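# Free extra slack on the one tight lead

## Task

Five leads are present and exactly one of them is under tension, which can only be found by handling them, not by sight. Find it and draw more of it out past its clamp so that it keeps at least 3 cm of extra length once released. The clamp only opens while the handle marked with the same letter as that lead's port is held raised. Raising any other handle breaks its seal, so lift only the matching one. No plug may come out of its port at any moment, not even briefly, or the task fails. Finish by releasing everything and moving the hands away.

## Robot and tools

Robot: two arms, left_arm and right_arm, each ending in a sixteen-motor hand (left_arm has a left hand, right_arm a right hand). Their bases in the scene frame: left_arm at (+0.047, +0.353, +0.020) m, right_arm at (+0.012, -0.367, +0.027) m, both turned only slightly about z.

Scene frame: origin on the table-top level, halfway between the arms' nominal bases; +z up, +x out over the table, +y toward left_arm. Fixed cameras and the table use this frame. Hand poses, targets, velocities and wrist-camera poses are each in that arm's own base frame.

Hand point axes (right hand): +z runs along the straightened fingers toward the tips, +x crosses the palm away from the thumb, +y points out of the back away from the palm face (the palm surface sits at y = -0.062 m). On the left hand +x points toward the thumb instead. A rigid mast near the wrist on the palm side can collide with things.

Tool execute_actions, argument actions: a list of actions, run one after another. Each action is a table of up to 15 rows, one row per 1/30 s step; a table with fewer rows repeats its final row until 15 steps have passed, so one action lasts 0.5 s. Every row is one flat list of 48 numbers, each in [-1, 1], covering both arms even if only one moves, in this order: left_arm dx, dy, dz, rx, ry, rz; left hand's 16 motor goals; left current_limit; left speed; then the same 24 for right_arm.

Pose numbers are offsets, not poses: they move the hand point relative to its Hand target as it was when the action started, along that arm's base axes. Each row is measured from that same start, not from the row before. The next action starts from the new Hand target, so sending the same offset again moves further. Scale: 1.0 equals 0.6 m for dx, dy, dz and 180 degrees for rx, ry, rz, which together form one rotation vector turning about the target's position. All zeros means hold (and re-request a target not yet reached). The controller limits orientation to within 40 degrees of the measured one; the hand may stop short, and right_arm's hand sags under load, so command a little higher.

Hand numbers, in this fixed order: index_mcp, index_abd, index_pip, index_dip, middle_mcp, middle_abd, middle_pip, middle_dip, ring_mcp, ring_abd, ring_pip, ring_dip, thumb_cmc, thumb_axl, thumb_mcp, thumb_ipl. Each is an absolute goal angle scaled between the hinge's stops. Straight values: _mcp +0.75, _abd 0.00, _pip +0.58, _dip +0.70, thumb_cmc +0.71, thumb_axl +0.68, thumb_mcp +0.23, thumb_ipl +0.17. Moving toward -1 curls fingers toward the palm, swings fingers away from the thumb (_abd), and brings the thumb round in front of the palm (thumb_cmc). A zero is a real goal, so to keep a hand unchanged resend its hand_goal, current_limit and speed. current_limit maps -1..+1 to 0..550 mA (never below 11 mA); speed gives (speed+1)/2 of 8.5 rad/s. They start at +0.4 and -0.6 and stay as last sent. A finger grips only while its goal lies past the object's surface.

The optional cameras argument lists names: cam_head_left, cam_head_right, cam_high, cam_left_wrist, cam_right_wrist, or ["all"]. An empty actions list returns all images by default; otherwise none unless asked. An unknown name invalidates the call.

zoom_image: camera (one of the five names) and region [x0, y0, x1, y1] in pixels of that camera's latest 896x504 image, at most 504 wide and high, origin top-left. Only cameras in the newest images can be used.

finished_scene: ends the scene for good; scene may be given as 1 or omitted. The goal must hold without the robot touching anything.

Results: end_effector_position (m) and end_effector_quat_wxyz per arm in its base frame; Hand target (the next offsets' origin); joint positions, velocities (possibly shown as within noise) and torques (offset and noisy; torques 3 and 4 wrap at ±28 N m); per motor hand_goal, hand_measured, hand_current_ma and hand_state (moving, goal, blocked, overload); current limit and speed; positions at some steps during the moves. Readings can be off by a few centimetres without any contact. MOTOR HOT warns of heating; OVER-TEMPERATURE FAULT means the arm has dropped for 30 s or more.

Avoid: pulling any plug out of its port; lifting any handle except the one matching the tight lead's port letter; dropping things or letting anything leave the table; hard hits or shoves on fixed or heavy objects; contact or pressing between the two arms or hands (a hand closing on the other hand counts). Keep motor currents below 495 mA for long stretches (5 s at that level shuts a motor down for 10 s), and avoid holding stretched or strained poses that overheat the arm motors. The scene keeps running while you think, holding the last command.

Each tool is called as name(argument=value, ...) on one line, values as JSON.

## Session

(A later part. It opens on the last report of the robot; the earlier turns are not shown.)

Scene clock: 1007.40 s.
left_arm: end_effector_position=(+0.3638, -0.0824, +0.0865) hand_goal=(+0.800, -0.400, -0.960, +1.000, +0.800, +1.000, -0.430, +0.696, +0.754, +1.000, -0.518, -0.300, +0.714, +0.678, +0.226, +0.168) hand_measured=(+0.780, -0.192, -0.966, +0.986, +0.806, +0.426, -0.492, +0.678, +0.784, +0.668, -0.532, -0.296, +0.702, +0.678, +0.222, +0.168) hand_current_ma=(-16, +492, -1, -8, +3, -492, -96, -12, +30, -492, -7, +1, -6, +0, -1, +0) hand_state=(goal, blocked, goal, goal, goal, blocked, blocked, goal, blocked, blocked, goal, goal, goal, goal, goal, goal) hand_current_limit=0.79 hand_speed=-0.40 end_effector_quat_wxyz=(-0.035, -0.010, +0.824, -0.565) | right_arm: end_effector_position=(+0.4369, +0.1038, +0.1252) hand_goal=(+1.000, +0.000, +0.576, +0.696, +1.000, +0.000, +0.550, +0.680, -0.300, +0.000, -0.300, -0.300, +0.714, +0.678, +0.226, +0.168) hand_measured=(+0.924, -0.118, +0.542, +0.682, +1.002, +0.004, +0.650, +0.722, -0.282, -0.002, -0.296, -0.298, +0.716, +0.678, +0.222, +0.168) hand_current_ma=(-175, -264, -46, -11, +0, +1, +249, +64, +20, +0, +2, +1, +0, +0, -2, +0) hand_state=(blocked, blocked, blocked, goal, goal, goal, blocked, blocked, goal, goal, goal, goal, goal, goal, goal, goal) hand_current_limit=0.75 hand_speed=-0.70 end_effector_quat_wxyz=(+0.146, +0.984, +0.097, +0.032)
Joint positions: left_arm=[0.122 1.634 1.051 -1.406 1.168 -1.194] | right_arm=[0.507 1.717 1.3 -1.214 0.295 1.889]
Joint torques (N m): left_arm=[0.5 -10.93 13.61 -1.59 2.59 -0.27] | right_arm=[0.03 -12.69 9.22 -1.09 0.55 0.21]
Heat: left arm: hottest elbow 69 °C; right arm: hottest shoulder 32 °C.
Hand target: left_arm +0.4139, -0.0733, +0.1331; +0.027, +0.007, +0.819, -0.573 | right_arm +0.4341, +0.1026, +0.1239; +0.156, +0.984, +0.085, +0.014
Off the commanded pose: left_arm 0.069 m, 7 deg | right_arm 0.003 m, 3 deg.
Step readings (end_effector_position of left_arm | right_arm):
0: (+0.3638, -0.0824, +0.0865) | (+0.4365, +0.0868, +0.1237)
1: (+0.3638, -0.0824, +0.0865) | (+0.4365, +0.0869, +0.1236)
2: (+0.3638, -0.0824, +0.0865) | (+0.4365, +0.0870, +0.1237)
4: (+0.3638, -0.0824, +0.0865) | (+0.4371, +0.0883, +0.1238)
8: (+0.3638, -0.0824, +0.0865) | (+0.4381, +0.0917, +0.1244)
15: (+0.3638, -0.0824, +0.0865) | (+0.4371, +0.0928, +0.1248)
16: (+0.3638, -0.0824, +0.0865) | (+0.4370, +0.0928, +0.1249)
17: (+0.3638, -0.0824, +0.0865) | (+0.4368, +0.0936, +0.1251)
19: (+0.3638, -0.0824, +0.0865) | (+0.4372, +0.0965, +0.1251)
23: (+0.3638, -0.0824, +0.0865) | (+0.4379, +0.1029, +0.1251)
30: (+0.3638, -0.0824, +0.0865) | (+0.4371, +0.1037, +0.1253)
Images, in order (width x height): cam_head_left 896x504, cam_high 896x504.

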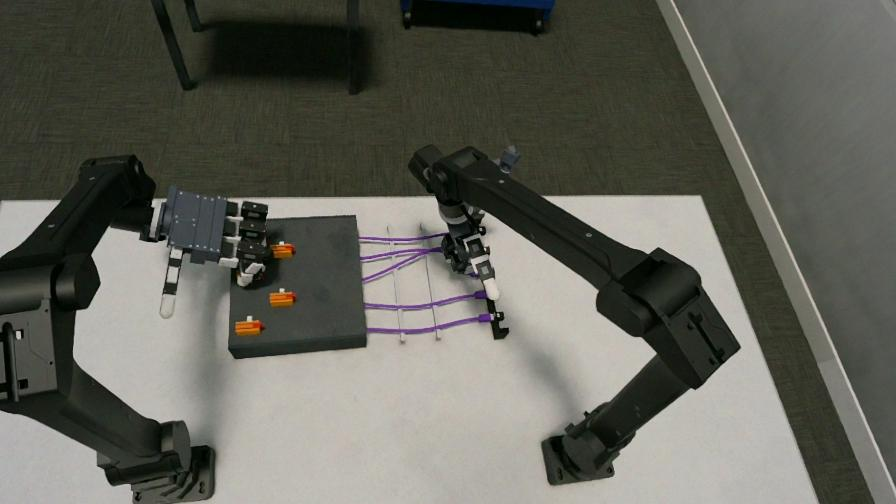

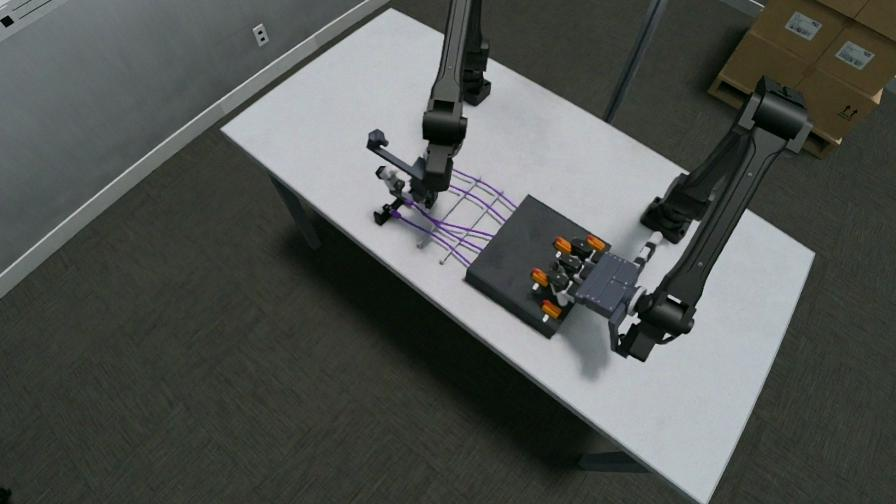

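execute_actions(actions=[[[0,0,0,0,0,0,0.80,-0.4,-0.96,1.0,0.80,1.0,-0.43,0.696,0.754,1.0,-0.518,-0.3,0.714,0.678,0.226,0.168,0.79,-0.4,0.0285,0.0118,0,0,0,0.0833,1.0,0,0.576,0.696,1.0,0,0.55,0.68,-0.3,0,-0.3,-0.3,0.714,0.678,0.226,0.168,0.75,-0.7]],[[0,0,0,0,0,0,0.80,-0.4,-0.96,1.0,0.80,1.0,-0.43,0.696,0.754,1.0,-0.518,-0.3,0.714,0.678,0.226,0.168,0.79,-0.4,0.028,0.0198,0,0,0,0.0833,1.0,0,0.576,0.696,1.0,0,0.576,0.696,-0.3,0,-0.3,-0.3,0.714,0.678,0.226,0.168,0.75,-0.7]]], cameras=["cam_head_left", "cam_high"])

zoom_image(camera="cam_head_left", region=[350, 210, 530, 350])

zoom_image(camera="cam_high", region=[360, 150, 520, 280])

Scene clock: 1009.70 s.
left_arm: end_effector_position=(+0.3638, -0.0824, +0.0865) hand_goal=(+0.800, -0.400, -0.960, +1.000, +0.800, +1.000, -0.430, +0.696, +0.754, +1.000, -0.518, -0.300, +0.714, +0.678, +0.226, +0.168) hand_measured=(+0.780, -0.192, -0.966, +0.986, +0.806, +0.426, -0.492, +0.678, +0.784, +0.668, -0.532, -0.296, +0.702, +0.678, +0.222, +0.168) hand_current_ma=(-16, +492, -1, -8, +3, -492, -96, -12, +30, -492, -7, +1, -6, +0, -1, +0) hand_state=(goal, blocked, goal, goal, goal, blocked, blocked, goal, blocked, blocked, goal, goal, goal, goal, goal, goal) hand_current_limit=0.79 hand_speed=-0.40 end_effector_quat_wxyz=(-0.035, -0.010, +0.824, -0.565) | right_arm: end_effector_position=(+0.4725, +0.1264, +0.1247) hand_goal=(+1.000, +0.000, +0.576, +0.696, +1.000, +0.000, +0.576, +0.696, -0.300, +0.000, -0.300, -0.300, +0.714, +0.678, +0.226, +0.168) hand_measured=(+0.942, -0.072, +0.548, +0.682, +1.000, +0.018, +0.624, +0.714, -0.282, -0.002, -0.296, -0.298, +0.716, +0.678, +0.222, +0.168) hand_current_ma=(-119, -121, -35, -11, +0, +13, +81, +16, +20, +0, +2, +1, +1, +0, -2, +0) hand_state=(blocked, blocked, blocked, goal, goal, goal, blocked, goal, goal, goal, goal, goal, goal, goal, goal, goal) hand_current_limit=0.75 hand_speed=-0.70 end_effector_quat_wxyz=(+0.144, +0.931, +0.330, +0.058)
Joint positions: left_arm=[0.122 1.634 1.051 -1.406 1.168 -1.194] | right_arm=[0.543 1.658 1.214 -1.069 0.307 1.423]
Joint torques (N m): left_arm=[0.67 -10.75 13.81 -1.58 2.61 -0.24] | right_arm=[-0.09 -14.97 6.27 0.68 0.64 -0.28]
Heat: left arm: hottest elbow 69 °C; right arm: hottest shoulder 32 °C.
Hand target: left_arm +0.4139, -0.0733, +0.1331; +0.027, +0.007, +0.819, -0.573 | right_arm +0.4680, +0.1214, +0.1239; +0.147, +0.928, +0.337, +0.054
Off the commanded pose: left_arm 0.069 m, 7 deg | right_arm 0.007 m, 1 deg.
Step readings (end_effector_position of left_arm | right_arm):
0: (+0.3638, -0.0824, +0.0865) | (+0.4368, +0.1038, +0.1252)
1: (+0.3638, -0.0824, +0.0865) | (+0.4369, +0.1037, +0.1253)
2: (+0.3638, -0.0824, +0.0865) | (+0.4380, +0.1040, +0.1254)
4: (+0.3638, -0.0824, +0.0865) | (+0.4426, +0.1061, +0.1259)
8: (+0.3638, -0.0824, +0.0865) | (+0.4503, +0.1117, +0.1258)
15: (+0.3638, -0.0824, +0.0865) | (+0.4548, +0.1136, +0.1256)
16: (+0.3638, -0.0824, +0.0865) | (+0.4554, +0.1137, +0.1255)
17: (+0.3638, -0.0824, +0.0865) | (+0.4569, +0.1144, +0.1250)
19: (+0.3638, -0.0824, +0.0865) | (+0.4601, +0.1165, +0.1243)
23: (+0.3638, -0.0824, +0.0865) | (+0.4649, +0.1224, +0.1252)
30: (+0.3638, -0.0824, +0.0865) | (+0.4702, +0.1251, +0.1248)
Images, in order (width x height): cam_head_left 896x504, cam_high 896x504.

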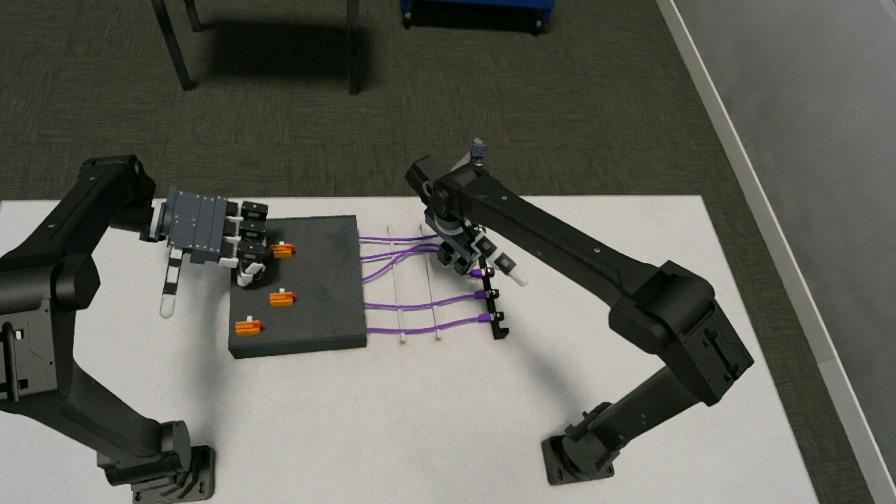

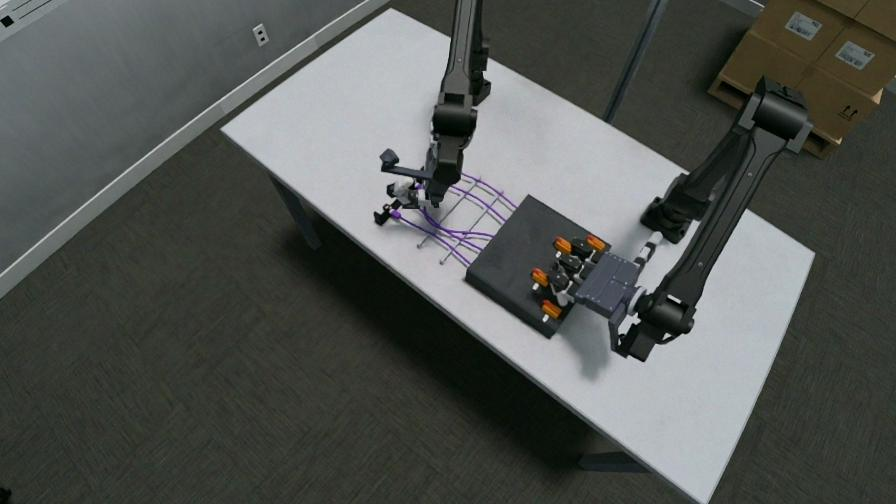

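Scaled by 2.800 from the camera's 896x504 image, which has a finer 1280x720 frame.

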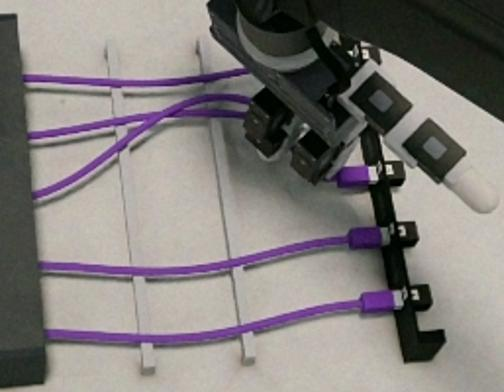

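Scaled by 3.150 from the camera's 896x504 image, which has a finer 1280x720 frame.

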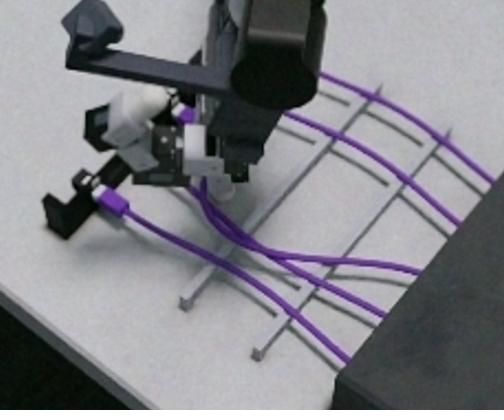

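execute_actions(actions=[[[0,0,0,0,0,0,0.80,-0.4,-0.96,1.0,0.80,1.0,-0.43,0.696,0.754,1.0,-0.518,-0.3,0.714,0.678,0.226,0.168,0.79,-0.4,0.0193,0.0273,0,0,0,0.0833,1.0,0,0.576,0.696,1.0,0,0.576,0.696,-0.3,0,-0.3,-0.3,0.714,0.678,0.226,0.168,0.75,-0.7]],[[0,0,0,0,0,0,0.80,-0.4,-0.96,1.0,0.80,1.0,-0.43,0.696,0.754,1.0,-0.518,-0.3,0.714,0.678,0.226,0.168,0.79,-0.4,0.0122,0.0323,0,0,0,0.0833,1.0,0,0.576,0.696,1.0,0,0.576,0.696,-0.3,0,-0.3,-0.3,0.714,0.678,0.226,0.168,0.75,-0.7]]], cameras=["cam_head_left", "cam_high"])

zoom_image(camera="cam_head_left", region=[350, 210, 530, 350])

zoom_image(camera="cam_high", region=[360, 150, 520, 280])

Scene clock: 1012.27 s.
left_arm: end_effector_position=(+0.3638, -0.0824, +0.0865) hand_goal=(+0.800, -0.400, -0.960, +1.000, +0.800, +1.000, -0.430, +0.696, +0.754, +1.000, -0.518, -0.300, +0.714, +0.678, +0.226, +0.168) hand_measured=(+0.780, -0.192, -0.966, +0.986, +0.806, +0.426, -0.492, +0.678, +0.784, +0.668, -0.532, -0.296, +0.702, +0.678, +0.222, +0.168) hand_current_ma=(-16, +492, -1, -8, +3, -492, -96, -12, +30, -492, -7, +1, -6, +0, -1, +0) hand_state=(goal, blocked, goal, goal, goal, blocked, blocked, goal, blocked, blocked, goal, goal, goal, goal, goal, goal) hand_current_limit=0.79 hand_speed=-0.40 end_effector_quat_wxyz=(-0.035, -0.010, +0.824, -0.565) | right_arm: end_effector_position=(+0.4913, +0.1619, +0.1242) hand_goal=(+1.000, +0.000, +0.576, +0.696, +1.000, +0.000, +0.576, +0.696, -0.300, +0.000, -0.300, -0.300, +0.714, +0.678, +0.226, +0.168) hand_measured=(+0.958, -0.036, +0.556, +0.686, +1.000, -0.006, +0.590, +0.704, -0.282, -0.002, -0.296, -0.298, +0.716, +0.678, +0.222, +0.168) hand_current_ma=(-70, -43, -21, -8, +0, -3, +12, +4, +20, +0, +2, +1, +1, +0, -2, +0) hand_state=(blocked, blocked, blocked, goal, goal, goal, goal, goal, goal, goal, goal, goal, goal, goal, goal, goal) hand_current_limit=0.75 hand_speed=-0.70 end_effector_quat_wxyz=(+0.126, +0.814, +0.560, +0.094)
Joint positions: left_arm=[0.122 1.634 1.051 -1.406 1.168 -1.194] | right_arm=[0.553 1.554 1.079 -0.892 0.241 0.894]
Joint torques (N m): left_arm=[0.44 -11.11 13.7 -1.52 2.53 -0.24] | right_arm=[-0.15 -13.8 6.58 0.96 0.55 -0.26]
Heat: left arm: hottest elbow 69 °C; right arm: hottest shoulder 32 °C.
Hand target: left_arm +0.4139, -0.0733, +0.1331; +0.027, +0.007, +0.819, -0.573 | right_arm +0.4869, +0.1573, +0.1240; +0.128, +0.809, +0.566, +0.091
Off the commanded pose: left_arm 0.069 m, 7 deg | right_arm 0.007 m, 1 deg.
Step readings (end_effector_position of left_arm | right_arm):
0: (+0.3638, -0.0824, +0.0865) | (+0.4725, +0.1264, +0.1247)
1: (+0.3638, -0.0824, +0.0865) | (+0.4727, +0.1265, +0.1245)
2: (+0.3638, -0.0824, +0.0865) | (+0.4737, +0.1273, +0.1240)
4: (+0.3638, -0.0824, +0.0865) | (+0.4756, +0.1292, +0.1230)
8: (+0.3638, -0.0824, +0.0865) | (+0.4783, +0.1350, +0.1244)
15: (+0.3638, -0.0824, +0.0865) | (+0.4824, +0.1400, +0.1241)
16: (+0.3638, -0.0824, +0.0865) | (+0.4828, +0.1405, +0.1239)
17: (+0.3638, -0.0824, +0.0865) | (+0.4839, +0.1421, +0.1233)
19: (+0.3638, -0.0824, +0.0865) | (+0.4851, +0.1453, +0.1224)
23: (+0.3638, -0.0824, +0.0865) | (+0.4869, +0.1525, +0.1244)
30: (+0.3638, -0.0824, +0.0865) | (+0.4898, +0.1594, +0.1243)
Images, in order (width x height): cam_head_left 896x504, cam_high 896x504.

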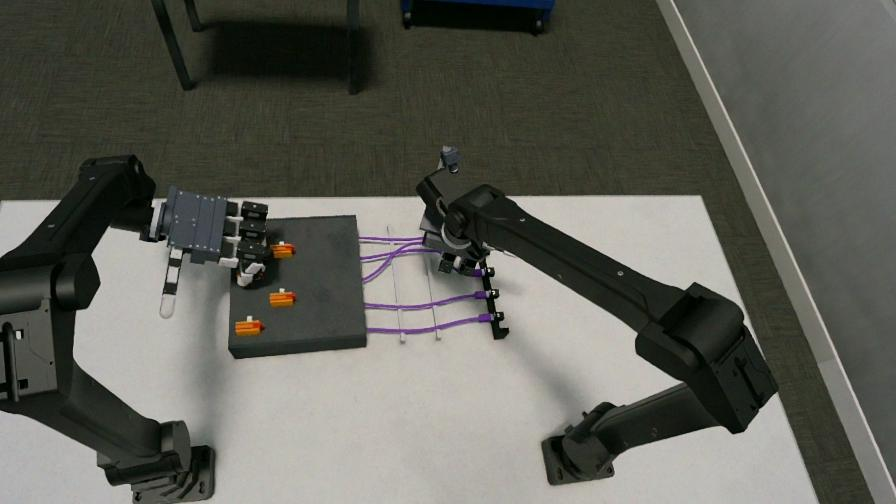

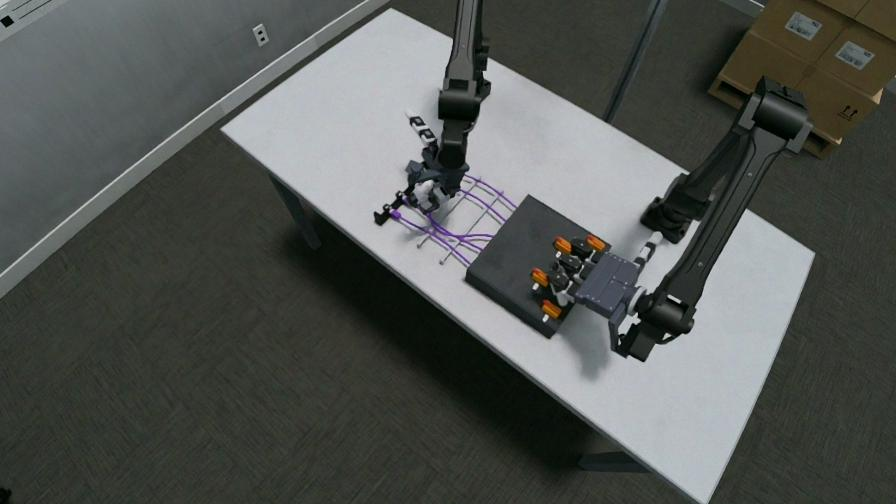

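Scaled by 2.800 from the camera's 896x504 image, which has a finer 1280x720 frame.

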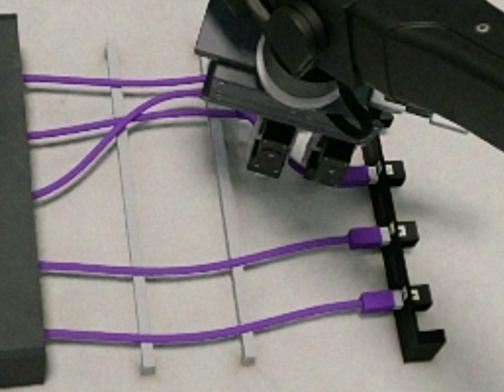

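Scaled by 3.150 from the camera's 896x504 image, which has a finer 1280x720 frame.

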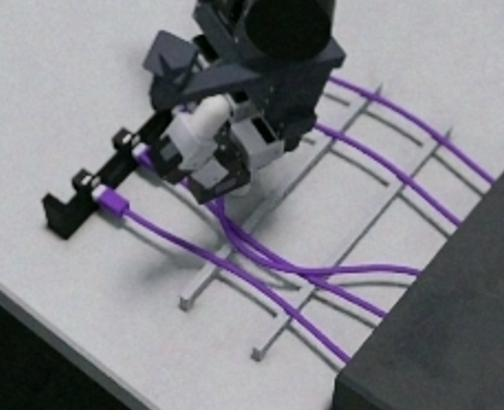

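execute_actions(actions=[[[0,0,0,0,0,0,0.80,-0.4,-0.96,1.0,0.80,1.0,-0.43,0.696,0.754,1.0,-0.518,-0.3,0.714,0.678,0.226,0.168,0.79,-0.4,0.0072,0.0353,0,0,0,0.0833,1.0,0,0.576,0.696,1.0,0,0.576,0.696,-0.3,0,-0.3,-0.3,0.714,0.678,0.226,0.168,0.75,-0.7]],[[0,0,0,0,0,0,0.80,-0.4,-0.96,1.0,0.80,1.0,-0.43,0.696,0.754,1.0,-0.518,-0.3,0.714,0.678,0.226,0.168,0.79,-0.4,-0.0015,0.037,0,0,0,0.0833,1.0,0,0.576,0.696,1.0,0,0.576,0.696,-0.3,0,-0.3,-0.3,0.714,0.678,0.226,0.168,0.75,-0.7]]], cameras=["cam_head_left", "cam_high"])

zoom_image(camera="cam_high", region=[360, 150, 520, 280])

Scene clock: 1014.43 s.
left_arm: end_effector_position=(+0.3638, -0.0824, +0.0865) hand_goal=(+0.800, -0.400, -0.960, +1.000, +0.800, +1.000, -0.430, +0.696, +0.754, +1.000, -0.518, -0.300, +0.714, +0.678, +0.226, +0.168) hand_measured=(+0.780, -0.192, -0.966, +0.986, +0.806, +0.426, -0.492, +0.678, +0.784, +0.668, -0.532, -0.296, +0.702, +0.678, +0.222, +0.168) hand_current_ma=(-16, +492, -1, -8, +3, -492, -96, -12, +30, -492, -7, +1, -6, +0, -1, +0) hand_state=(goal, blocked, goal, goal, goal, blocked, blocked, goal, blocked, blocked, goal, goal, goal, goal, goal, goal) hand_current_limit=0.79 hand_speed=-0.40 end_effector_quat_wxyz=(-0.035, -0.010, +0.824, -0.565) | right_arm: end_effector_position=(+0.4901, +0.2070, +0.1221) hand_goal=(+1.000, +0.000, +0.576, +0.696, +1.000, +0.000, +0.576, +0.696, -0.300, +0.000, -0.300, -0.300, +0.714, +0.678, +0.226, +0.168) hand_measured=(+0.978, -0.006, +0.566, +0.690, +0.998, -0.002, +0.576, +0.698, -0.282, -0.002, -0.296, -0.298, +0.716, +0.678, +0.222, +0.168) hand_current_ma=(-25, -2, -7, -3, -1, +0, +0, +0, +20, +0, +2, +1, +1, +0, -2, +0) hand_state=(blocked, goal, goal, goal, goal, goal, goal, goal, goal, goal, goal, goal, goal, goal, goal, goal) hand_current_limit=0.75 hand_speed=-0.70 end_effector_quat_wxyz=(+0.098, +0.637, +0.755, +0.117)
Joint positions: left_arm=[0.122 1.634 1.051 -1.406 1.168 -1.194] | right_arm=[0.529 1.475 0.982 -0.789 0.105 0.344]
Joint torques (N m): left_arm=[0.44 -11.34 13.76 -1.36 2.52 -0.28] | right_arm=[-0.79 -12.57 7.09 1.52 0.2 -0.18]
Heat: left arm: hottest elbow 69 °C; right arm: hottest shoulder 32 °C.
Hand target: left_arm +0.4139, -0.0733, +0.1331; +0.027, +0.007, +0.819, -0.573 | right_arm +0.4902, +0.2005, +0.1238; +0.100, +0.636, +0.756, +0.120
Off the commanded pose: left_arm 0.069 m, 7 deg | right_arm 0.007 m, 1 deg.
Step readings (end_effector_position of left_arm | right_arm):
0: (+0.3638, -0.0824, +0.0865) | (+0.4913, +0.1620, +0.1242)
1: (+0.3638, -0.0824, +0.0865) | (+0.4913, +0.1624, +0.1240)
2: (+0.3638, -0.0824, +0.0865) | (+0.4916, +0.1640, +0.1233)
4: (+0.3638, -0.0824, +0.0865) | (+0.4915, +0.1685, +0.1230)
8: (+0.3638, -0.0824, +0.0865) | (+0.4904, +0.1764, +0.1248)
15: (+0.3638, -0.0824, +0.0865) | (+0.4913, +0.1842, +0.1232)
16: (+0.3638, -0.0824, +0.0865) | (+0.4915, +0.1852, +0.1230)
17: (+0.3638, -0.0824, +0.0865) | (+0.4915, +0.1876, +0.1225)
19: (+0.3638, -0.0824, +0.0865) | (+0.4907, +0.1928, +0.1218)
23: (+0.3638, -0.0824, +0.0865) | (+0.4888, +0.1998, +0.1233)
30: (+0.3638, -0.0824, +0.0865) | (+0.4897, +0.2050, +0.1224)
Images, in order (width x height): cam_head_left 896x504, cam_high 896x504.

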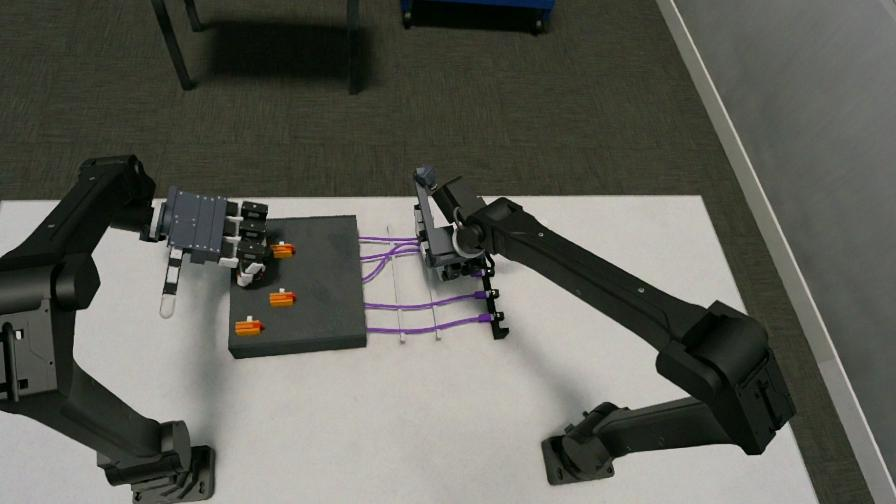

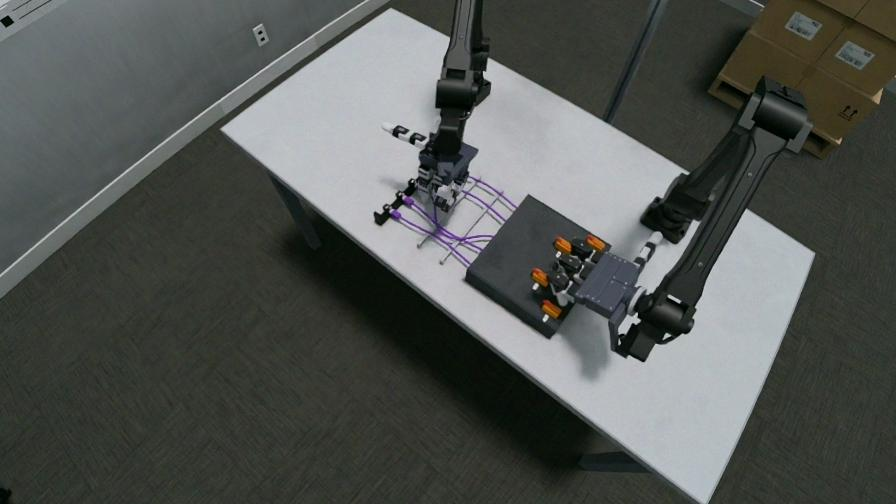

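Scaled by 3.150 from the camera's 896x504 image, which has a finer 1280x720 frame.

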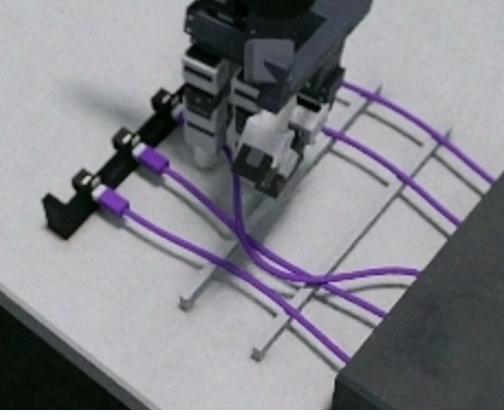

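execute_actions(actions=[[[0,0,0,0,0,0,0.80,-0.4,-0.96,1.0,0.80,1.0,-0.43,0.696,0.754,1.0,-0.518,-0.3,0.714,0.678,0.226,0.168,0.79,-0.4,-0.0098,0.0365,0,0,0,0.0833,1.0,0,0.576,0.696,1.0,0,0.576,0.696,-0.3,0,-0.3,-0.3,0.714,0.678,0.226,0.168,0.75,-0.7]],[[0,0,0,0,0,0,0.80,-0.4,-0.96,1.0,0.80,1.0,-0.43,0.696,0.754,1.0,-0.518,-0.3,0.714,0.678,0.226,0.168,0.79,-0.4,-0.0178,0.033,0,0,0,0.0833,1.0,0,0.576,0.696,1.0,0,0.576,0.696,-0.3,0,-0.3,-0.3,0.714,0.678,0.226,0.168,0.75,-0.7]]], cameras=["cam_high"])

zoom_image(camera="cam_high", region=[360, 150, 520, 280])

Scene clock: 1016.60 s.
left_arm: end_effector_position=(+0.3638, -0.0824, +0.0865) hand_goal=(+0.800, -0.400, -0.960, +1.000, +0.800, +1.000, -0.430, +0.696, +0.754, +1.000, -0.518, -0.300, +0.714, +0.678, +0.226, +0.168) hand_measured=(+0.780, -0.192, -0.966, +0.986, +0.806, +0.426, -0.492, +0.678, +0.784, +0.668, -0.532, -0.296, +0.702, +0.678, +0.222, +0.168) hand_current_ma=(-16, +492, -1, -8, +3, -492, -96, -12, +30, -492, -7, +1, -6, +0, -1, +0) hand_state=(goal, blocked, goal, goal, goal, blocked, blocked, goal, blocked, blocked, goal, goal, goal, goal, goal, goal) hand_current_limit=0.79 hand_speed=-0.40 end_effector_quat_wxyz=(-0.035, -0.010, +0.824, -0.565) | right_arm: end_effector_position=(+0.4734, +0.2470, +0.1237) hand_goal=(+1.000, +0.000, +0.576, +0.696, +1.000, +0.000, +0.576, +0.696, -0.300, +0.000, -0.300, -0.300, +0.714, +0.678, +0.226, +0.168) hand_measured=(+1.000, +0.000, +0.578, +0.696, +0.994, +0.002, +0.574, +0.696, -0.282, -0.002, -0.296, -0.298, +0.716, +0.678, +0.222, +0.168) hand_current_ma=(+0, +0, +1, +0, -3, +1, +0, +0, +20, +0, +2, +1, +1, +0, -2, +0) hand_state=(goal, goal, goal, goal, goal, goal, goal, goal, goal, goal, goal, goal, goal, goal, goal, goal) hand_current_limit=0.75 hand_speed=-0.70 end_effector_quat_wxyz=(+0.065, +0.421, +0.894, +0.142)
Joint positions: left_arm=[0.122 1.634 1.051 -1.406 1.168 -1.194] | right_arm=[0.466 1.44 0.945 -0.771 -0.072 -0.213]
Joint torques (N m): left_arm=[0.32 -11.34 13.89 -1.4 2.57 -0.25] | right_arm=[-0.73 -11.52 7.69 1.29 -0.09 -0.21]
Heat: left arm: hottest elbow 69 °C; right arm: hottest shoulder 32 °C.
Hand target: left_arm +0.4139, -0.0733, +0.1331; +0.027, +0.007, +0.819, -0.573 | right_arm +0.4738, +0.2423, +0.1240; +0.066, +0.418, +0.895, +0.142
Off the commanded pose: left_arm 0.069 m, 7 deg | right_arm 0.005 m, 0 deg.
Step readings (end_effector_position of left_arm | right_arm):
0: (+0.3638, -0.0824, +0.0865) | (+0.4901, +0.2070, +0.1221)
1: (+0.3638, -0.0824, +0.0865) | (+0.4901, +0.2076, +0.1223)
2: (+0.3638, -0.0824, +0.0865) | (+0.4896, +0.2097, +0.1217)
4: (+0.3638, -0.0824, +0.0865) | (+0.4881, +0.2145, +0.1220)
8: (+0.3638, -0.0824, +0.0865) | (+0.4849, +0.2201, +0.1224)
15: (+0.3638, -0.0824, +0.0865) | (+0.4841, +0.2252, +0.1220)
16: (+0.3638, -0.0824, +0.0865) | (+0.4838, +0.2263, +0.1219)
17: (+0.3638, -0.0824, +0.0865) | (+0.4830, +0.2288, +0.1218)
19: (+0.3638, -0.0824, +0.0865) | (+0.4804, +0.2342, +0.1222)
23: (+0.3638, -0.0824, +0.0865) | (+0.4759, +0.2401, +0.1227)
30: (+0.3638, -0.0824, +0.0865) | (+0.4744, +0.2449, +0.1235)
Images, in order (width x height): cam_high 896x504.

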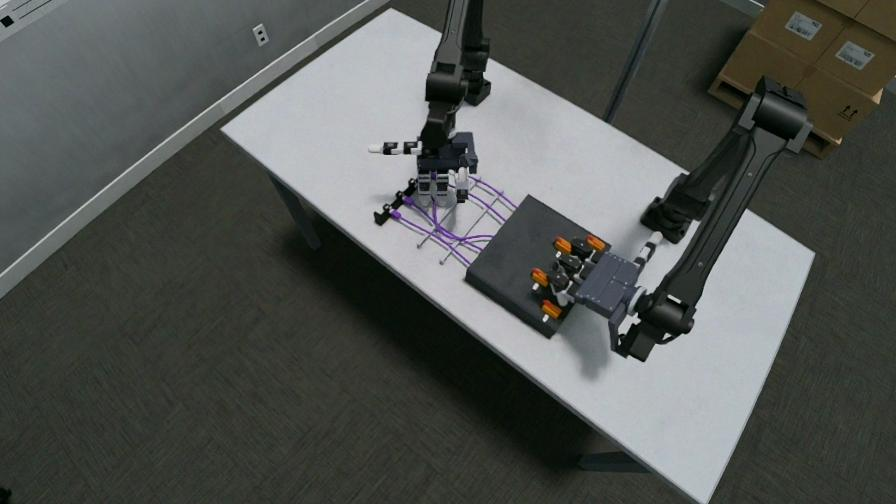

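Scaled by 3.150 from the camera's 896x504 image, which has a finer 1280x720 frame.

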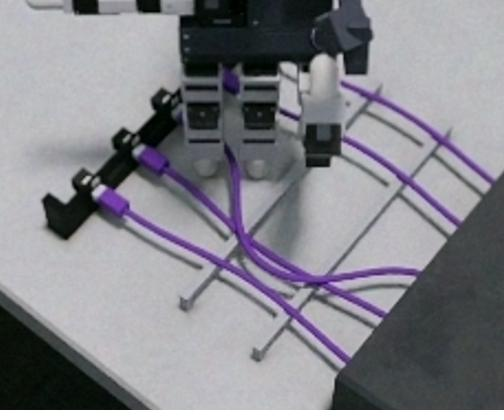

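execute_actions(actions=[[[0,0,0,0,0,0,0.80,-0.4,-0.96,1.0,0.80,1.0,-0.43,0.696,0.754,1.0,-0.518,-0.3,0.714,0.678,0.226,0.168,0.79,-0.4,0,0,0.035,0,0,0,1.0,0,0.576,0.696,1.0,0,0.576,0.696,-0.3,0,-0.3,-0.3,0.714,0.678,0.226,0.168,0.75,-0.7]],[[0,0,0,0,0,0,0.80,-0.4,-0.96,1.0,0.80,1.0,-0.43,0.696,0.754,1.0,-0.518,-0.3,0.714,0.678,0.226,0.168,0.79,-0.4,0,0,0.06,0,0,0,1.0,0,0.576,0.696,1.0,0,0.576,0.696,-0.3,0,-0.3,-0.3,0.714,0.678,0.226,0.168,0.75,-0.7]],[[0,0,0,0,0,0,0.80,-0.4,-0.96,1.0,0.80,1.0,-0.43,0.696,0.754,1.0,-0.518,-0.3,0.714,0.678,0.226,0.168,0.79,-0.4,0,0,0.08,0,0,0,1.0,0,0.576,0.696,1.0,0,0.576,0.696,-0.3,0,-0.3,-0.3,0.714,0.678,0.226,0.168,0.75,-0.7]]], cameras=["cam_high", "cam_head_left", "cam_head_right"])

zoom_image(camera="cam_high", region=[370, 160, 510, 280])

zoom_image(camera="cam_head_left", region=[350, 210, 530, 350])

Scene clock: 1019.10 s.
left_arm: end_effector_position=(+0.3638, -0.0824, +0.0865) hand_goal=(+0.800, -0.400, -0.960, +1.000, +0.800, +1.000, -0.430, +0.696, +0.754, +1.000, -0.518, -0.300, +0.714, +0.678, +0.226, +0.168) hand_measured=(+0.780, -0.192, -0.966, +0.986, +0.806, +0.426, -0.492, +0.678, +0.784, +0.668, -0.532, -0.296, +0.702, +0.678, +0.222, +0.168) hand_current_ma=(-16, +492, -1, -8, +3, -492, -96, -12, +30, -492, -7, +1, -6, +0, -1, +0) hand_state=(goal, blocked, goal, goal, goal, blocked, blocked, goal, blocked, blocked, goal, goal, goal, goal, goal, goal) hand_current_limit=0.79 hand_speed=-0.40 end_effector_quat_wxyz=(-0.035, -0.010, +0.824, -0.565) | right_arm: end_effector_position=(+0.4553, +0.2374, +0.1994) hand_goal=(+1.000, +0.000, +0.576, +0.696, +1.000, +0.000, +0.576, +0.696, -0.300, +0.000, -0.300, -0.300, +0.714, +0.678, +0.226, +0.168) hand_measured=(+0.994, +0.004, +0.572, +0.694, +0.994, +0.002, +0.574, +0.696, -0.282, -0.002, -0.296, -0.298, +0.716, +0.678, +0.222, +0.168) hand_current_ma=(-3, +1, -1, -1, -3, +1, -1, +0, +20, +0, +2, +1, +1, +0, -2, +0) hand_state=(goal, goal, goal, goal, goal, goal, goal, goal, goal, goal, goal, goal, goal, goal, goal, goal) hand_current_limit=0.75 hand_speed=-0.70 end_effector_quat_wxyz=(+0.051, +0.419, +0.898, +0.123)
Joint positions: left_arm=[0.122 1.634 1.051 -1.406 1.168 -1.194] | right_arm=[0.463 1.327 1.068 -1.054 -0.072 -0.224]
Joint torques (N m): left_arm=[0.67 -10.75 13.85 -1.39 2.56 -0.25] | right_arm=[-0.5 -9.88 13.5 0.83 -0.08 -0.14]
Heat: left arm: hottest elbow 69 °C; right arm: hottest shoulder 32 °C.
Hand target: left_arm +0.4139, -0.0733, +0.1331; +0.027, +0.007, +0.819, -0.573 | right_arm +0.4736, +0.2424, +0.2289; +0.066, +0.418, +0.895, +0.142
Off the commanded pose: left_arm 0.069 m, 7 deg | right_arm 0.035 m, 3 deg.
Step readings (end_effector_position of left_arm | right_arm):
0: (+0.3638, -0.0824, +0.0865) | (+0.4734, +0.2471, +0.1238)
1: (+0.3638, -0.0824, +0.0865) | (+0.4734, +0.2471, +0.1238)
2: (+0.3638, -0.0824, +0.0865) | (+0.4728, +0.2468, +0.1233)
4: (+0.3638, -0.0824, +0.0865) | (+0.4703, +0.2457, +0.1222)
8: (+0.3638, -0.0824, +0.0865) | (+0.4663, +0.2438, +0.1238)
15: (+0.3638, -0.0824, +0.0865) | (+0.4649, +0.2431, +0.1250)
16: (+0.3638, -0.0824, +0.0865) | (+0.4646, +0.2430, +0.1250)
17: (+0.3638, -0.0824, +0.0865) | (+0.4631, +0.2423, +0.1245)
19: (+0.3638, -0.0824, +0.0865) | (+0.4590, +0.2405, +0.1253)
23: (+0.3638, -0.0824, +0.0865) | (+0.4562, +0.2381, +0.1353)
30: (+0.3638, -0.0824, +0.0865) | (+0.4537, +0.2366, +0.1483)
31: (+0.3638, -0.0824, +0.0865) | (+0.4532, +0.2363, +0.1480)
32: (+0.3638, -0.0824, +0.0865) | (+0.4516, +0.2356, +0.1478)
34: (+0.3638, -0.0824, +0.0865) | (+0.4488, +0.2341, +0.1509)
38: (+0.3638, -0.0824, +0.0865) | (+0.4504, +0.2349, +0.1736)
45: (+0.3638, -0.0824, +0.0865) | (+0.4565, +0.2380, +0.2003)
Images, in order (width x height): cam_head_left 896x504, cam_head_right 896x504, cam_high 896x504.

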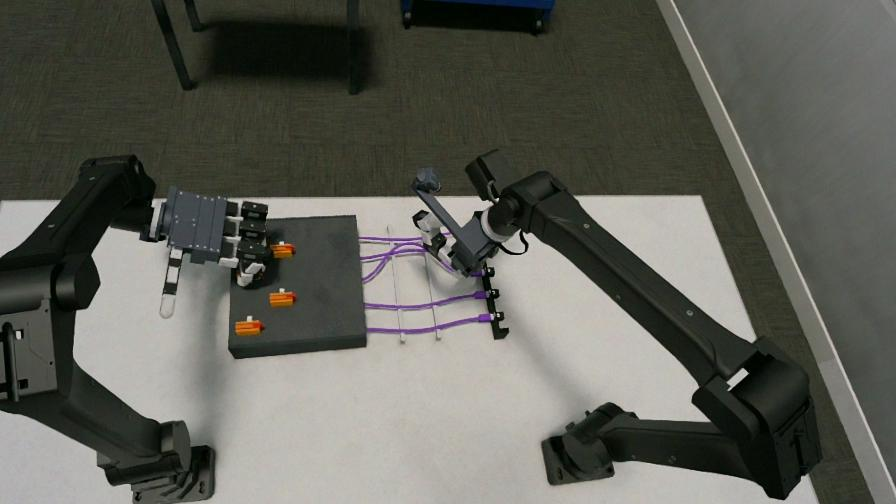

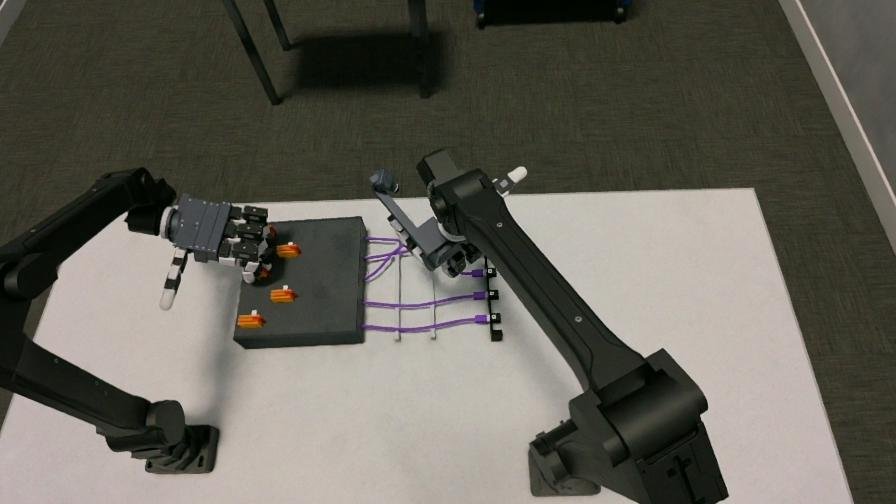

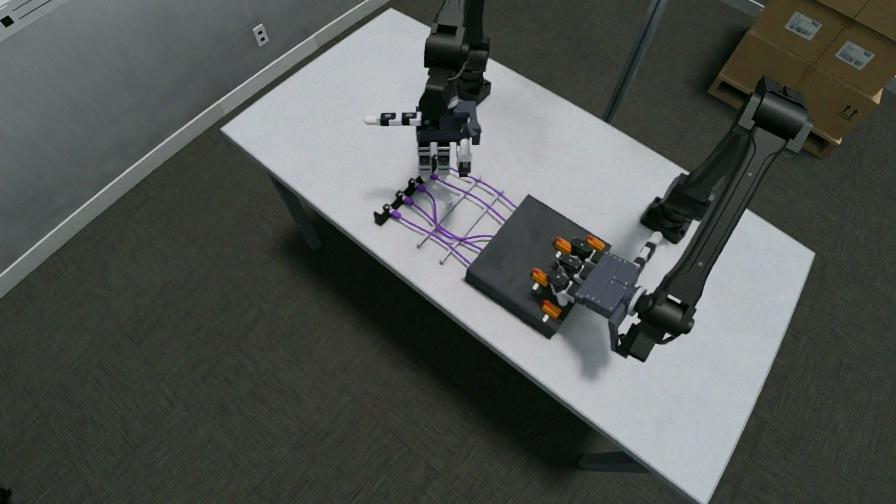

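Scaled by 3.600 from the camera's 896x504 image, which has a finer 1280x720 frame.

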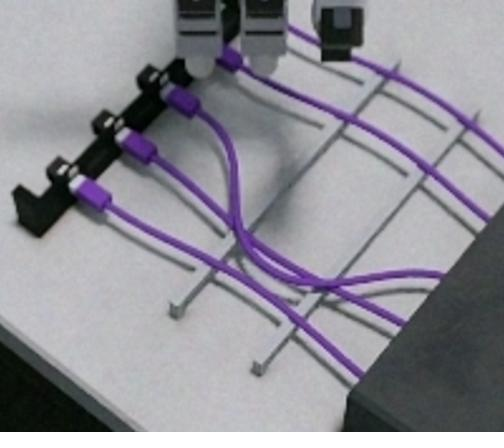

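Scaled by 2.800 from the camera's 896x504 image, which has a finer 1280x720 frame.

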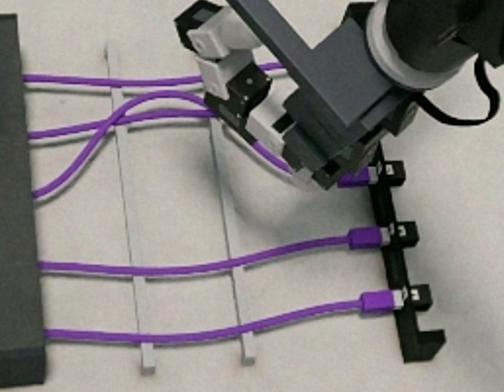

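execute_actions(actions=[[[-0.01,0,-0.025,0,0,0,0.80,-0.4,-0.96,1.0,0.80,1.0,-0.43,0.696,0.754,1.0,-0.518,-0.3,0.714,0.678,0.226,0.168,0.79,-0.4,0,-0.02,0.06,0,0,0,1.0,0,0.576,0.696,1.0,0,0.576,0.696,-0.3,0,-0.3,-0.3,0.714,0.678,0.226,0.168,0.75,-0.7]],[[-0.01,0,-0.025,0,0,0,0.80,-0.4,-0.96,1.0,0.80,1.0,-0.43,0.696,0.754,1.0,-0.518,-0.3,0.714,0.678,0.226,0.168,0.79,-0.4,-0.02,-0.03,0.05,0,0,0,1.0,0,0.576,0.696,1.0,0,0.576,0.696,-0.3,0,-0.3,-0.3,0.714,0.678,0.226,0.168,0.75,-0.7]]], cameras=["cam_high", "cam_head_left"])

zoom_image(camera="cam_high", region=[510, 210, 650, 350])

Scene clock: 1022.47 s.
left_arm: end_effector_position=(+0.3654, -0.0823, +0.0853) hand_goal=(+0.800, -0.400, -0.960, +1.000, +0.800, +1.000, -0.430, +0.696, +0.754, +1.000, -0.518, -0.300, +0.714, +0.678, +0.226, +0.168) hand_measured=(+0.780, -0.192, -0.970, +0.986, +0.808, +0.426, -0.492, +0.678, +0.784, +0.668, -0.532, -0.296, +0.702, +0.678, +0.222, +0.168) hand_current_ma=(-15, +492, -4, -9, +3, -492, -96, -12, +30, -492, -7, +1, -6, +0, -1, +0) hand_state=(goal, blocked, goal, goal, goal, blocked, blocked, goal, blocked, blocked, goal, goal, goal, goal, goal, goal) hand_current_limit=0.79 hand_speed=-0.40 end_effector_quat_wxyz=(-0.036, -0.018, +0.824, -0.565) | right_arm: end_effector_position=(+0.4461, +0.2094, +0.2600) hand_goal=(+1.000, +0.000, +0.576, +0.696, +1.000, +0.000, +0.576, +0.696, -0.300, +0.000, -0.300, -0.300, +0.714, +0.678, +0.226, +0.168) hand_measured=(+0.994, +0.002, +0.572, +0.694, +0.994, +0.002, +0.574, +0.696, -0.282, -0.002, -0.296, -0.298, +0.716, +0.678, +0.222, +0.168) hand_current_ma=(-3, +1, -1, -1, -3, +1, -1, +0, +20, +0, +2, +1, +1, +0, -2, +0) hand_state=(goal, goal, goal, goal, goal, goal, goal, goal, goal, goal, goal, goal, goal, goal, goal, goal) hand_current_limit=0.75 hand_speed=-0.70 end_effector_quat_wxyz=(+0.046, +0.424, +0.897, +0.120)
Joint positions: left_arm=[0.122 1.636 1.051 -1.386 1.17 -1.227] | right_arm=[0.407 1.251 1.164 -1.241 -0.089 -0.27]
Joint torques (N m): left_arm=[0.73 -9.82 9.16 0.68 2.41 0.17] | right_arm=[-0.62 -8.88 13.91 0.85 -0.11 -0.25]
Heat: left arm: hottest elbow 69 °C; right arm: hottest shoulder 32 °C.
Hand target: left_arm +0.4019, -0.0734, +0.1033; +0.027, +0.007, +0.819, -0.573 | right_arm +0.4617, +0.2123, +0.2949; +0.066, +0.418, +0.895, +0.142
Off the commanded pose: left_arm 0.042 m, 8 deg | right_arm 0.038 m, 3 deg.
Step readings (end_effector_position of left_arm | right_arm):
0: (+0.3638, -0.0824, +0.0865) | (+0.4553, +0.2374, +0.1994)
1: (+0.3638, -0.0824, +0.0865) | (+0.4551, +0.2373, +0.1992)
2: (+0.3638, -0.0824, +0.0864) | (+0.4544, +0.2362, +0.1993)
4: (+0.3640, -0.0825, +0.0862) | (+0.4522, +0.2331, +0.2005)
8: (+0.3641, -0.0825, +0.0862) | (+0.4537, +0.2281, +0.2120)
15: (+0.3641, -0.0825, +0.0861) | (+0.4570, +0.2261, +0.2283)
16: (+0.3642, -0.0825, +0.0861) | (+0.4568, +0.2261, +0.2283)
17: (+0.3646, -0.0824, +0.0859) | (+0.4558, +0.2251, +0.2281)
19: (+0.3654, -0.0824, +0.0855) | (+0.4513, +0.2214, +0.2285)
23: (+0.3654, -0.0824, +0.0853) | (+0.4455, +0.2123, +0.2394)
30: (+0.3654, -0.0823, +0.0853) | (+0.4468, +0.2092, +0.2602)
Images, in order (width x height): cam_head_left 896x504, cam_high 896x504.

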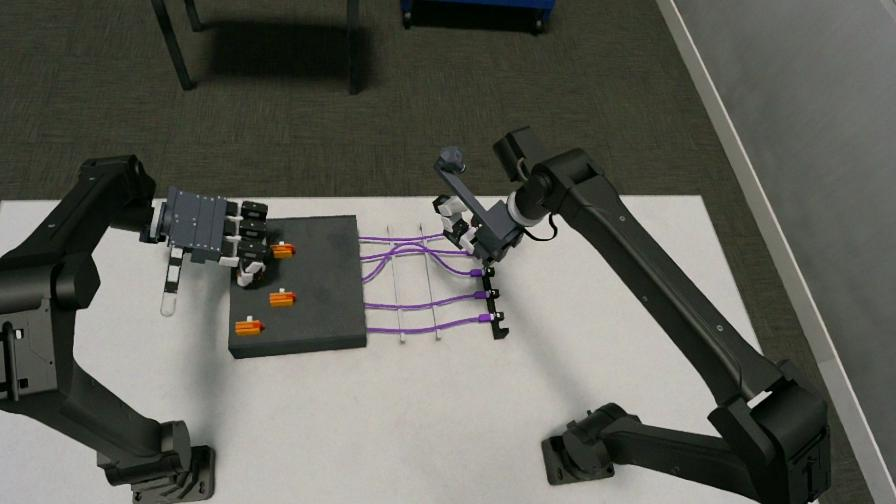

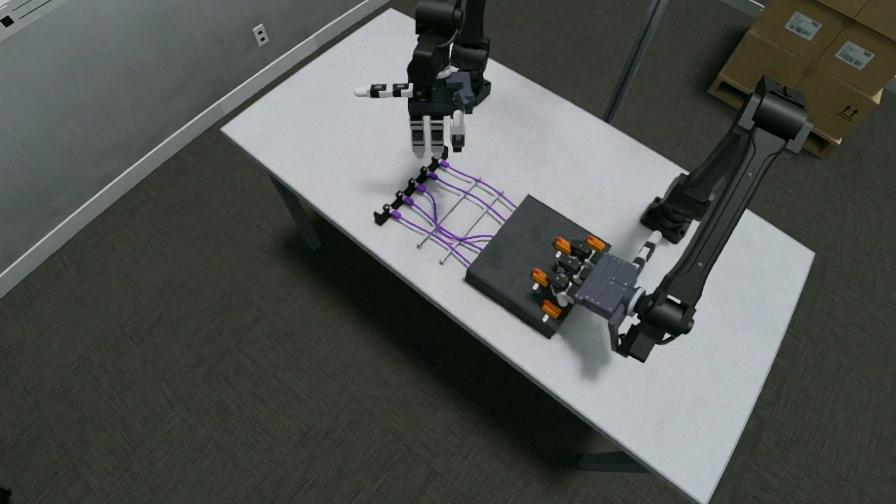

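Scaled by 3.600 from the camera's 896x504 image, which has a finer 1280x720 frame.

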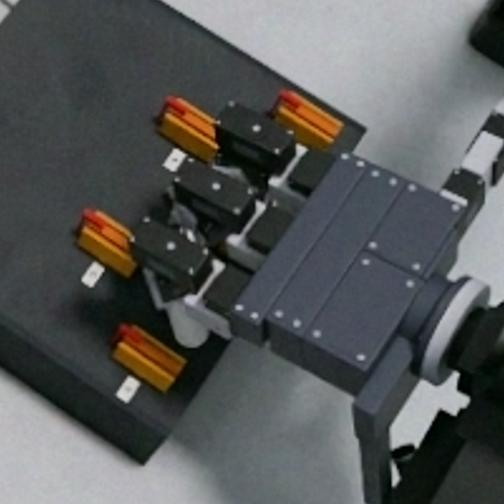

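execute_actions(actions=[[[-0.01,0,-0.02,0,0,0,0.80,-0.4,-0.96,1.0,0.80,1.0,-0.43,0.696,0.754,1.0,-0.518,-0.3,0.714,0.678,0.226,0.168,0.79,-0.4,0,0,0,0,0,0,1.0,0,0.576,0.696,1.0,0,0.576,0.696,-0.3,0,-0.3,-0.3,0.714,0.678,0.226,0.168,0.75,-0.7]],[[-0.01,0,-0.02,0,0,0,0.80,-0.4,-0.96,1.0,0.80,1.0,-0.43,0.696,0.754,1.0,-0.518,-0.3,0.714,0.678,0.226,0.168,0.79,-0.4,0,0,0,0,0,0,1.0,0,0.576,0.696,1.0,0,0.576,0.696,-0.3,0,-0.3,-0.3,0.714,0.678,0.226,0.168,0.75,-0.7]]], cameras=["cam_high", "cam_left_wrist"])

zoom_image(camera="cam_high", region=[510, 210, 650, 350])

Scene clock: 1024.23 s.
left_arm: end_effector_position=(+0.3636, -0.0825, +0.0746) hand_goal=(+0.800, -0.400, -0.960, +1.000, +0.800, +1.000, -0.430, +0.696, +0.754, +1.000, -0.518, -0.300, +0.714, +0.678, +0.226, +0.168) hand_measured=(+0.786, -0.192, -0.982, +0.984, +0.808, +0.426, -0.494, +0.678, +0.784, +0.668, -0.532, -0.296, +0.702, +0.678, +0.222, +0.168) hand_current_ma=(-9, +492, -16, -11, +3, -492, -101, -12, +30, -492, -7, +1, -6, +0, -1, +0) hand_state=(goal, blocked, blocked, goal, goal, blocked, blocked, goal, blocked, blocked, goal, goal, goal, goal, goal, goal) hand_current_limit=0.79 hand_speed=-0.40 end_effector_quat_wxyz=(-0.024, -0.023, +0.819, -0.572) | right_arm: end_effector_position=(+0.4460, +0.2095, +0.2600) hand_goal=(+1.000, +0.000, +0.576, +0.696, +1.000, +0.000, +0.576, +0.696, -0.300, +0.000, -0.300, -0.300, +0.714, +0.678, +0.226, +0.168) hand_measured=(+0.994, +0.002, +0.572, +0.694, +0.994, +0.002, +0.574, +0.696, -0.282, -0.002, -0.296, -0.298, +0.716, +0.678, +0.222, +0.168) hand_current_ma=(-3, +1, -1, -1, -3, +1, -1, +0, +20, +0, +2, +1, +1, +0, -2, +0) hand_state=(goal, goal, goal, goal, goal, goal, goal, goal, goal, goal, goal, goal, goal, goal, goal, goal) hand_current_limit=0.75 hand_speed=-0.70 end_effector_quat_wxyz=(+0.046, +0.423, +0.897, +0.120)
Joint positions: left_arm=[0.131 1.636 1.013 -1.323 1.192 -1.24] | right_arm=[0.407 1.251 1.164 -1.241 -0.089 -0.271]
Joint torques (N m): left_arm=[0.15 -9.58 7.19 0.98 1.42 0.28] | right_arm=[-0.62 -9.11 14.05 0.81 -0.11 -0.24]
Heat: left arm: hottest elbow 68 °C; right arm: hottest shoulder 32 °C.
Hand target: left_arm +0.3899, -0.0734, +0.0792; +0.027, +0.007, +0.819, -0.573 | right_arm +0.4617, +0.2124, +0.2949; +0.066, +0.418, +0.895, +0.142
Off the commanded pose: left_arm 0.028 m, 7 deg | right_arm 0.038 m, 3 deg.
Step readings (end_effector_position of left_arm | right_arm):
0: (+0.3654, -0.0823, +0.0853) | (+0.4460, +0.2094, +0.2600)
1: (+0.3653, -0.0823, +0.0852) | (+0.4460, +0.2094, +0.2600)
2: (+0.3651, -0.0825, +0.0845) | (+0.4460, +0.2094, +0.2600)
4: (+0.3649, -0.0828, +0.0827) | (+0.4460, +0.2094, +0.2600)
8: (+0.3646, -0.0825, +0.0806) | (+0.4460, +0.2095, +0.2600)
15: (+0.3645, -0.0826, +0.0795) | (+0.4460, +0.2095, +0.2600)
16: (+0.3644, -0.0826, +0.0794) | (+0.4460, +0.2095, +0.2600)
17: (+0.3644, -0.0827, +0.0787) | (+0.4460, +0.2095, +0.2600)
19: (+0.3642, -0.0827, +0.0769) | (+0.4460, +0.2095, +0.2600)
23: (+0.3638, -0.0824, +0.0754) | (+0.4460, +0.2095, +0.2600)
30: (+0.3637, -0.0825, +0.0746) | (+0.4460, +0.2095, +0.2600)
camera_calibration:
cam_left_wrist: T_world_to_cam=[[0.807858, -0.175194, 0.562737, -0.387058], [-0.41569, 0.507492, 0.754754, 0.0885626], [-0.417813, -0.843658, 0.337155, 0.181799], [0, 0, 0, 1]] pos_world=[0.42546, 0.0406213, 0.0896743]
Images, in order (width x height): cam_high 896x504, cam_left_wrist 896x504.

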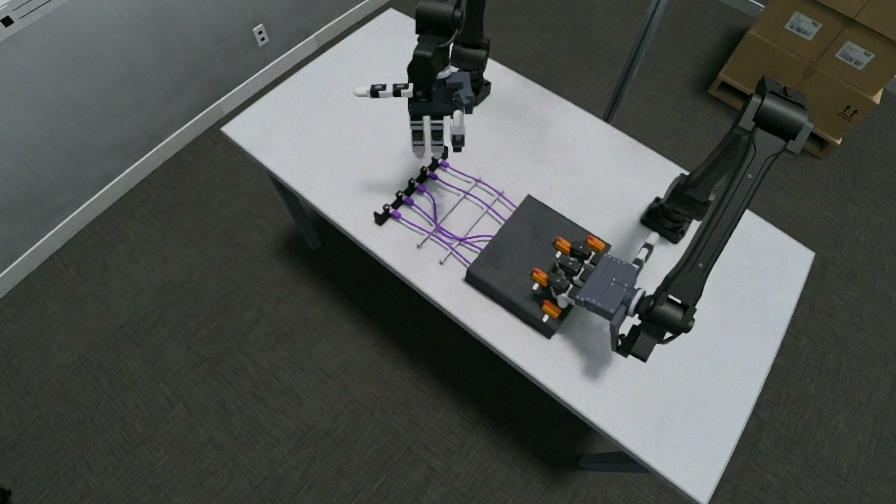

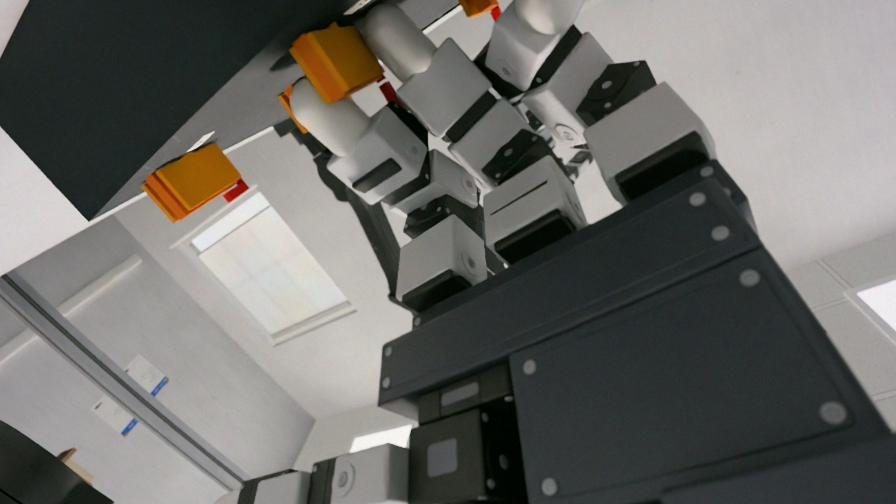

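Scaled by 3.600 from the camera's 896x504 image, which has a finer 1280x720 frame.

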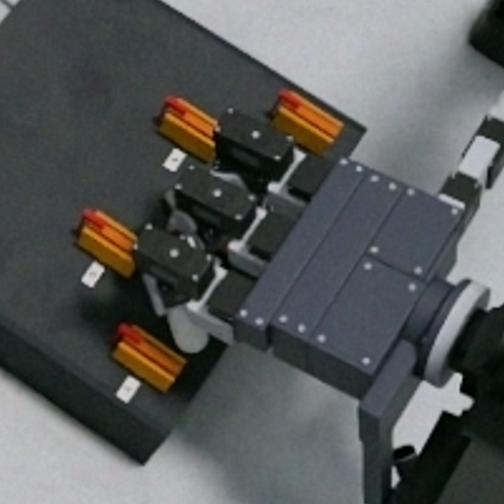

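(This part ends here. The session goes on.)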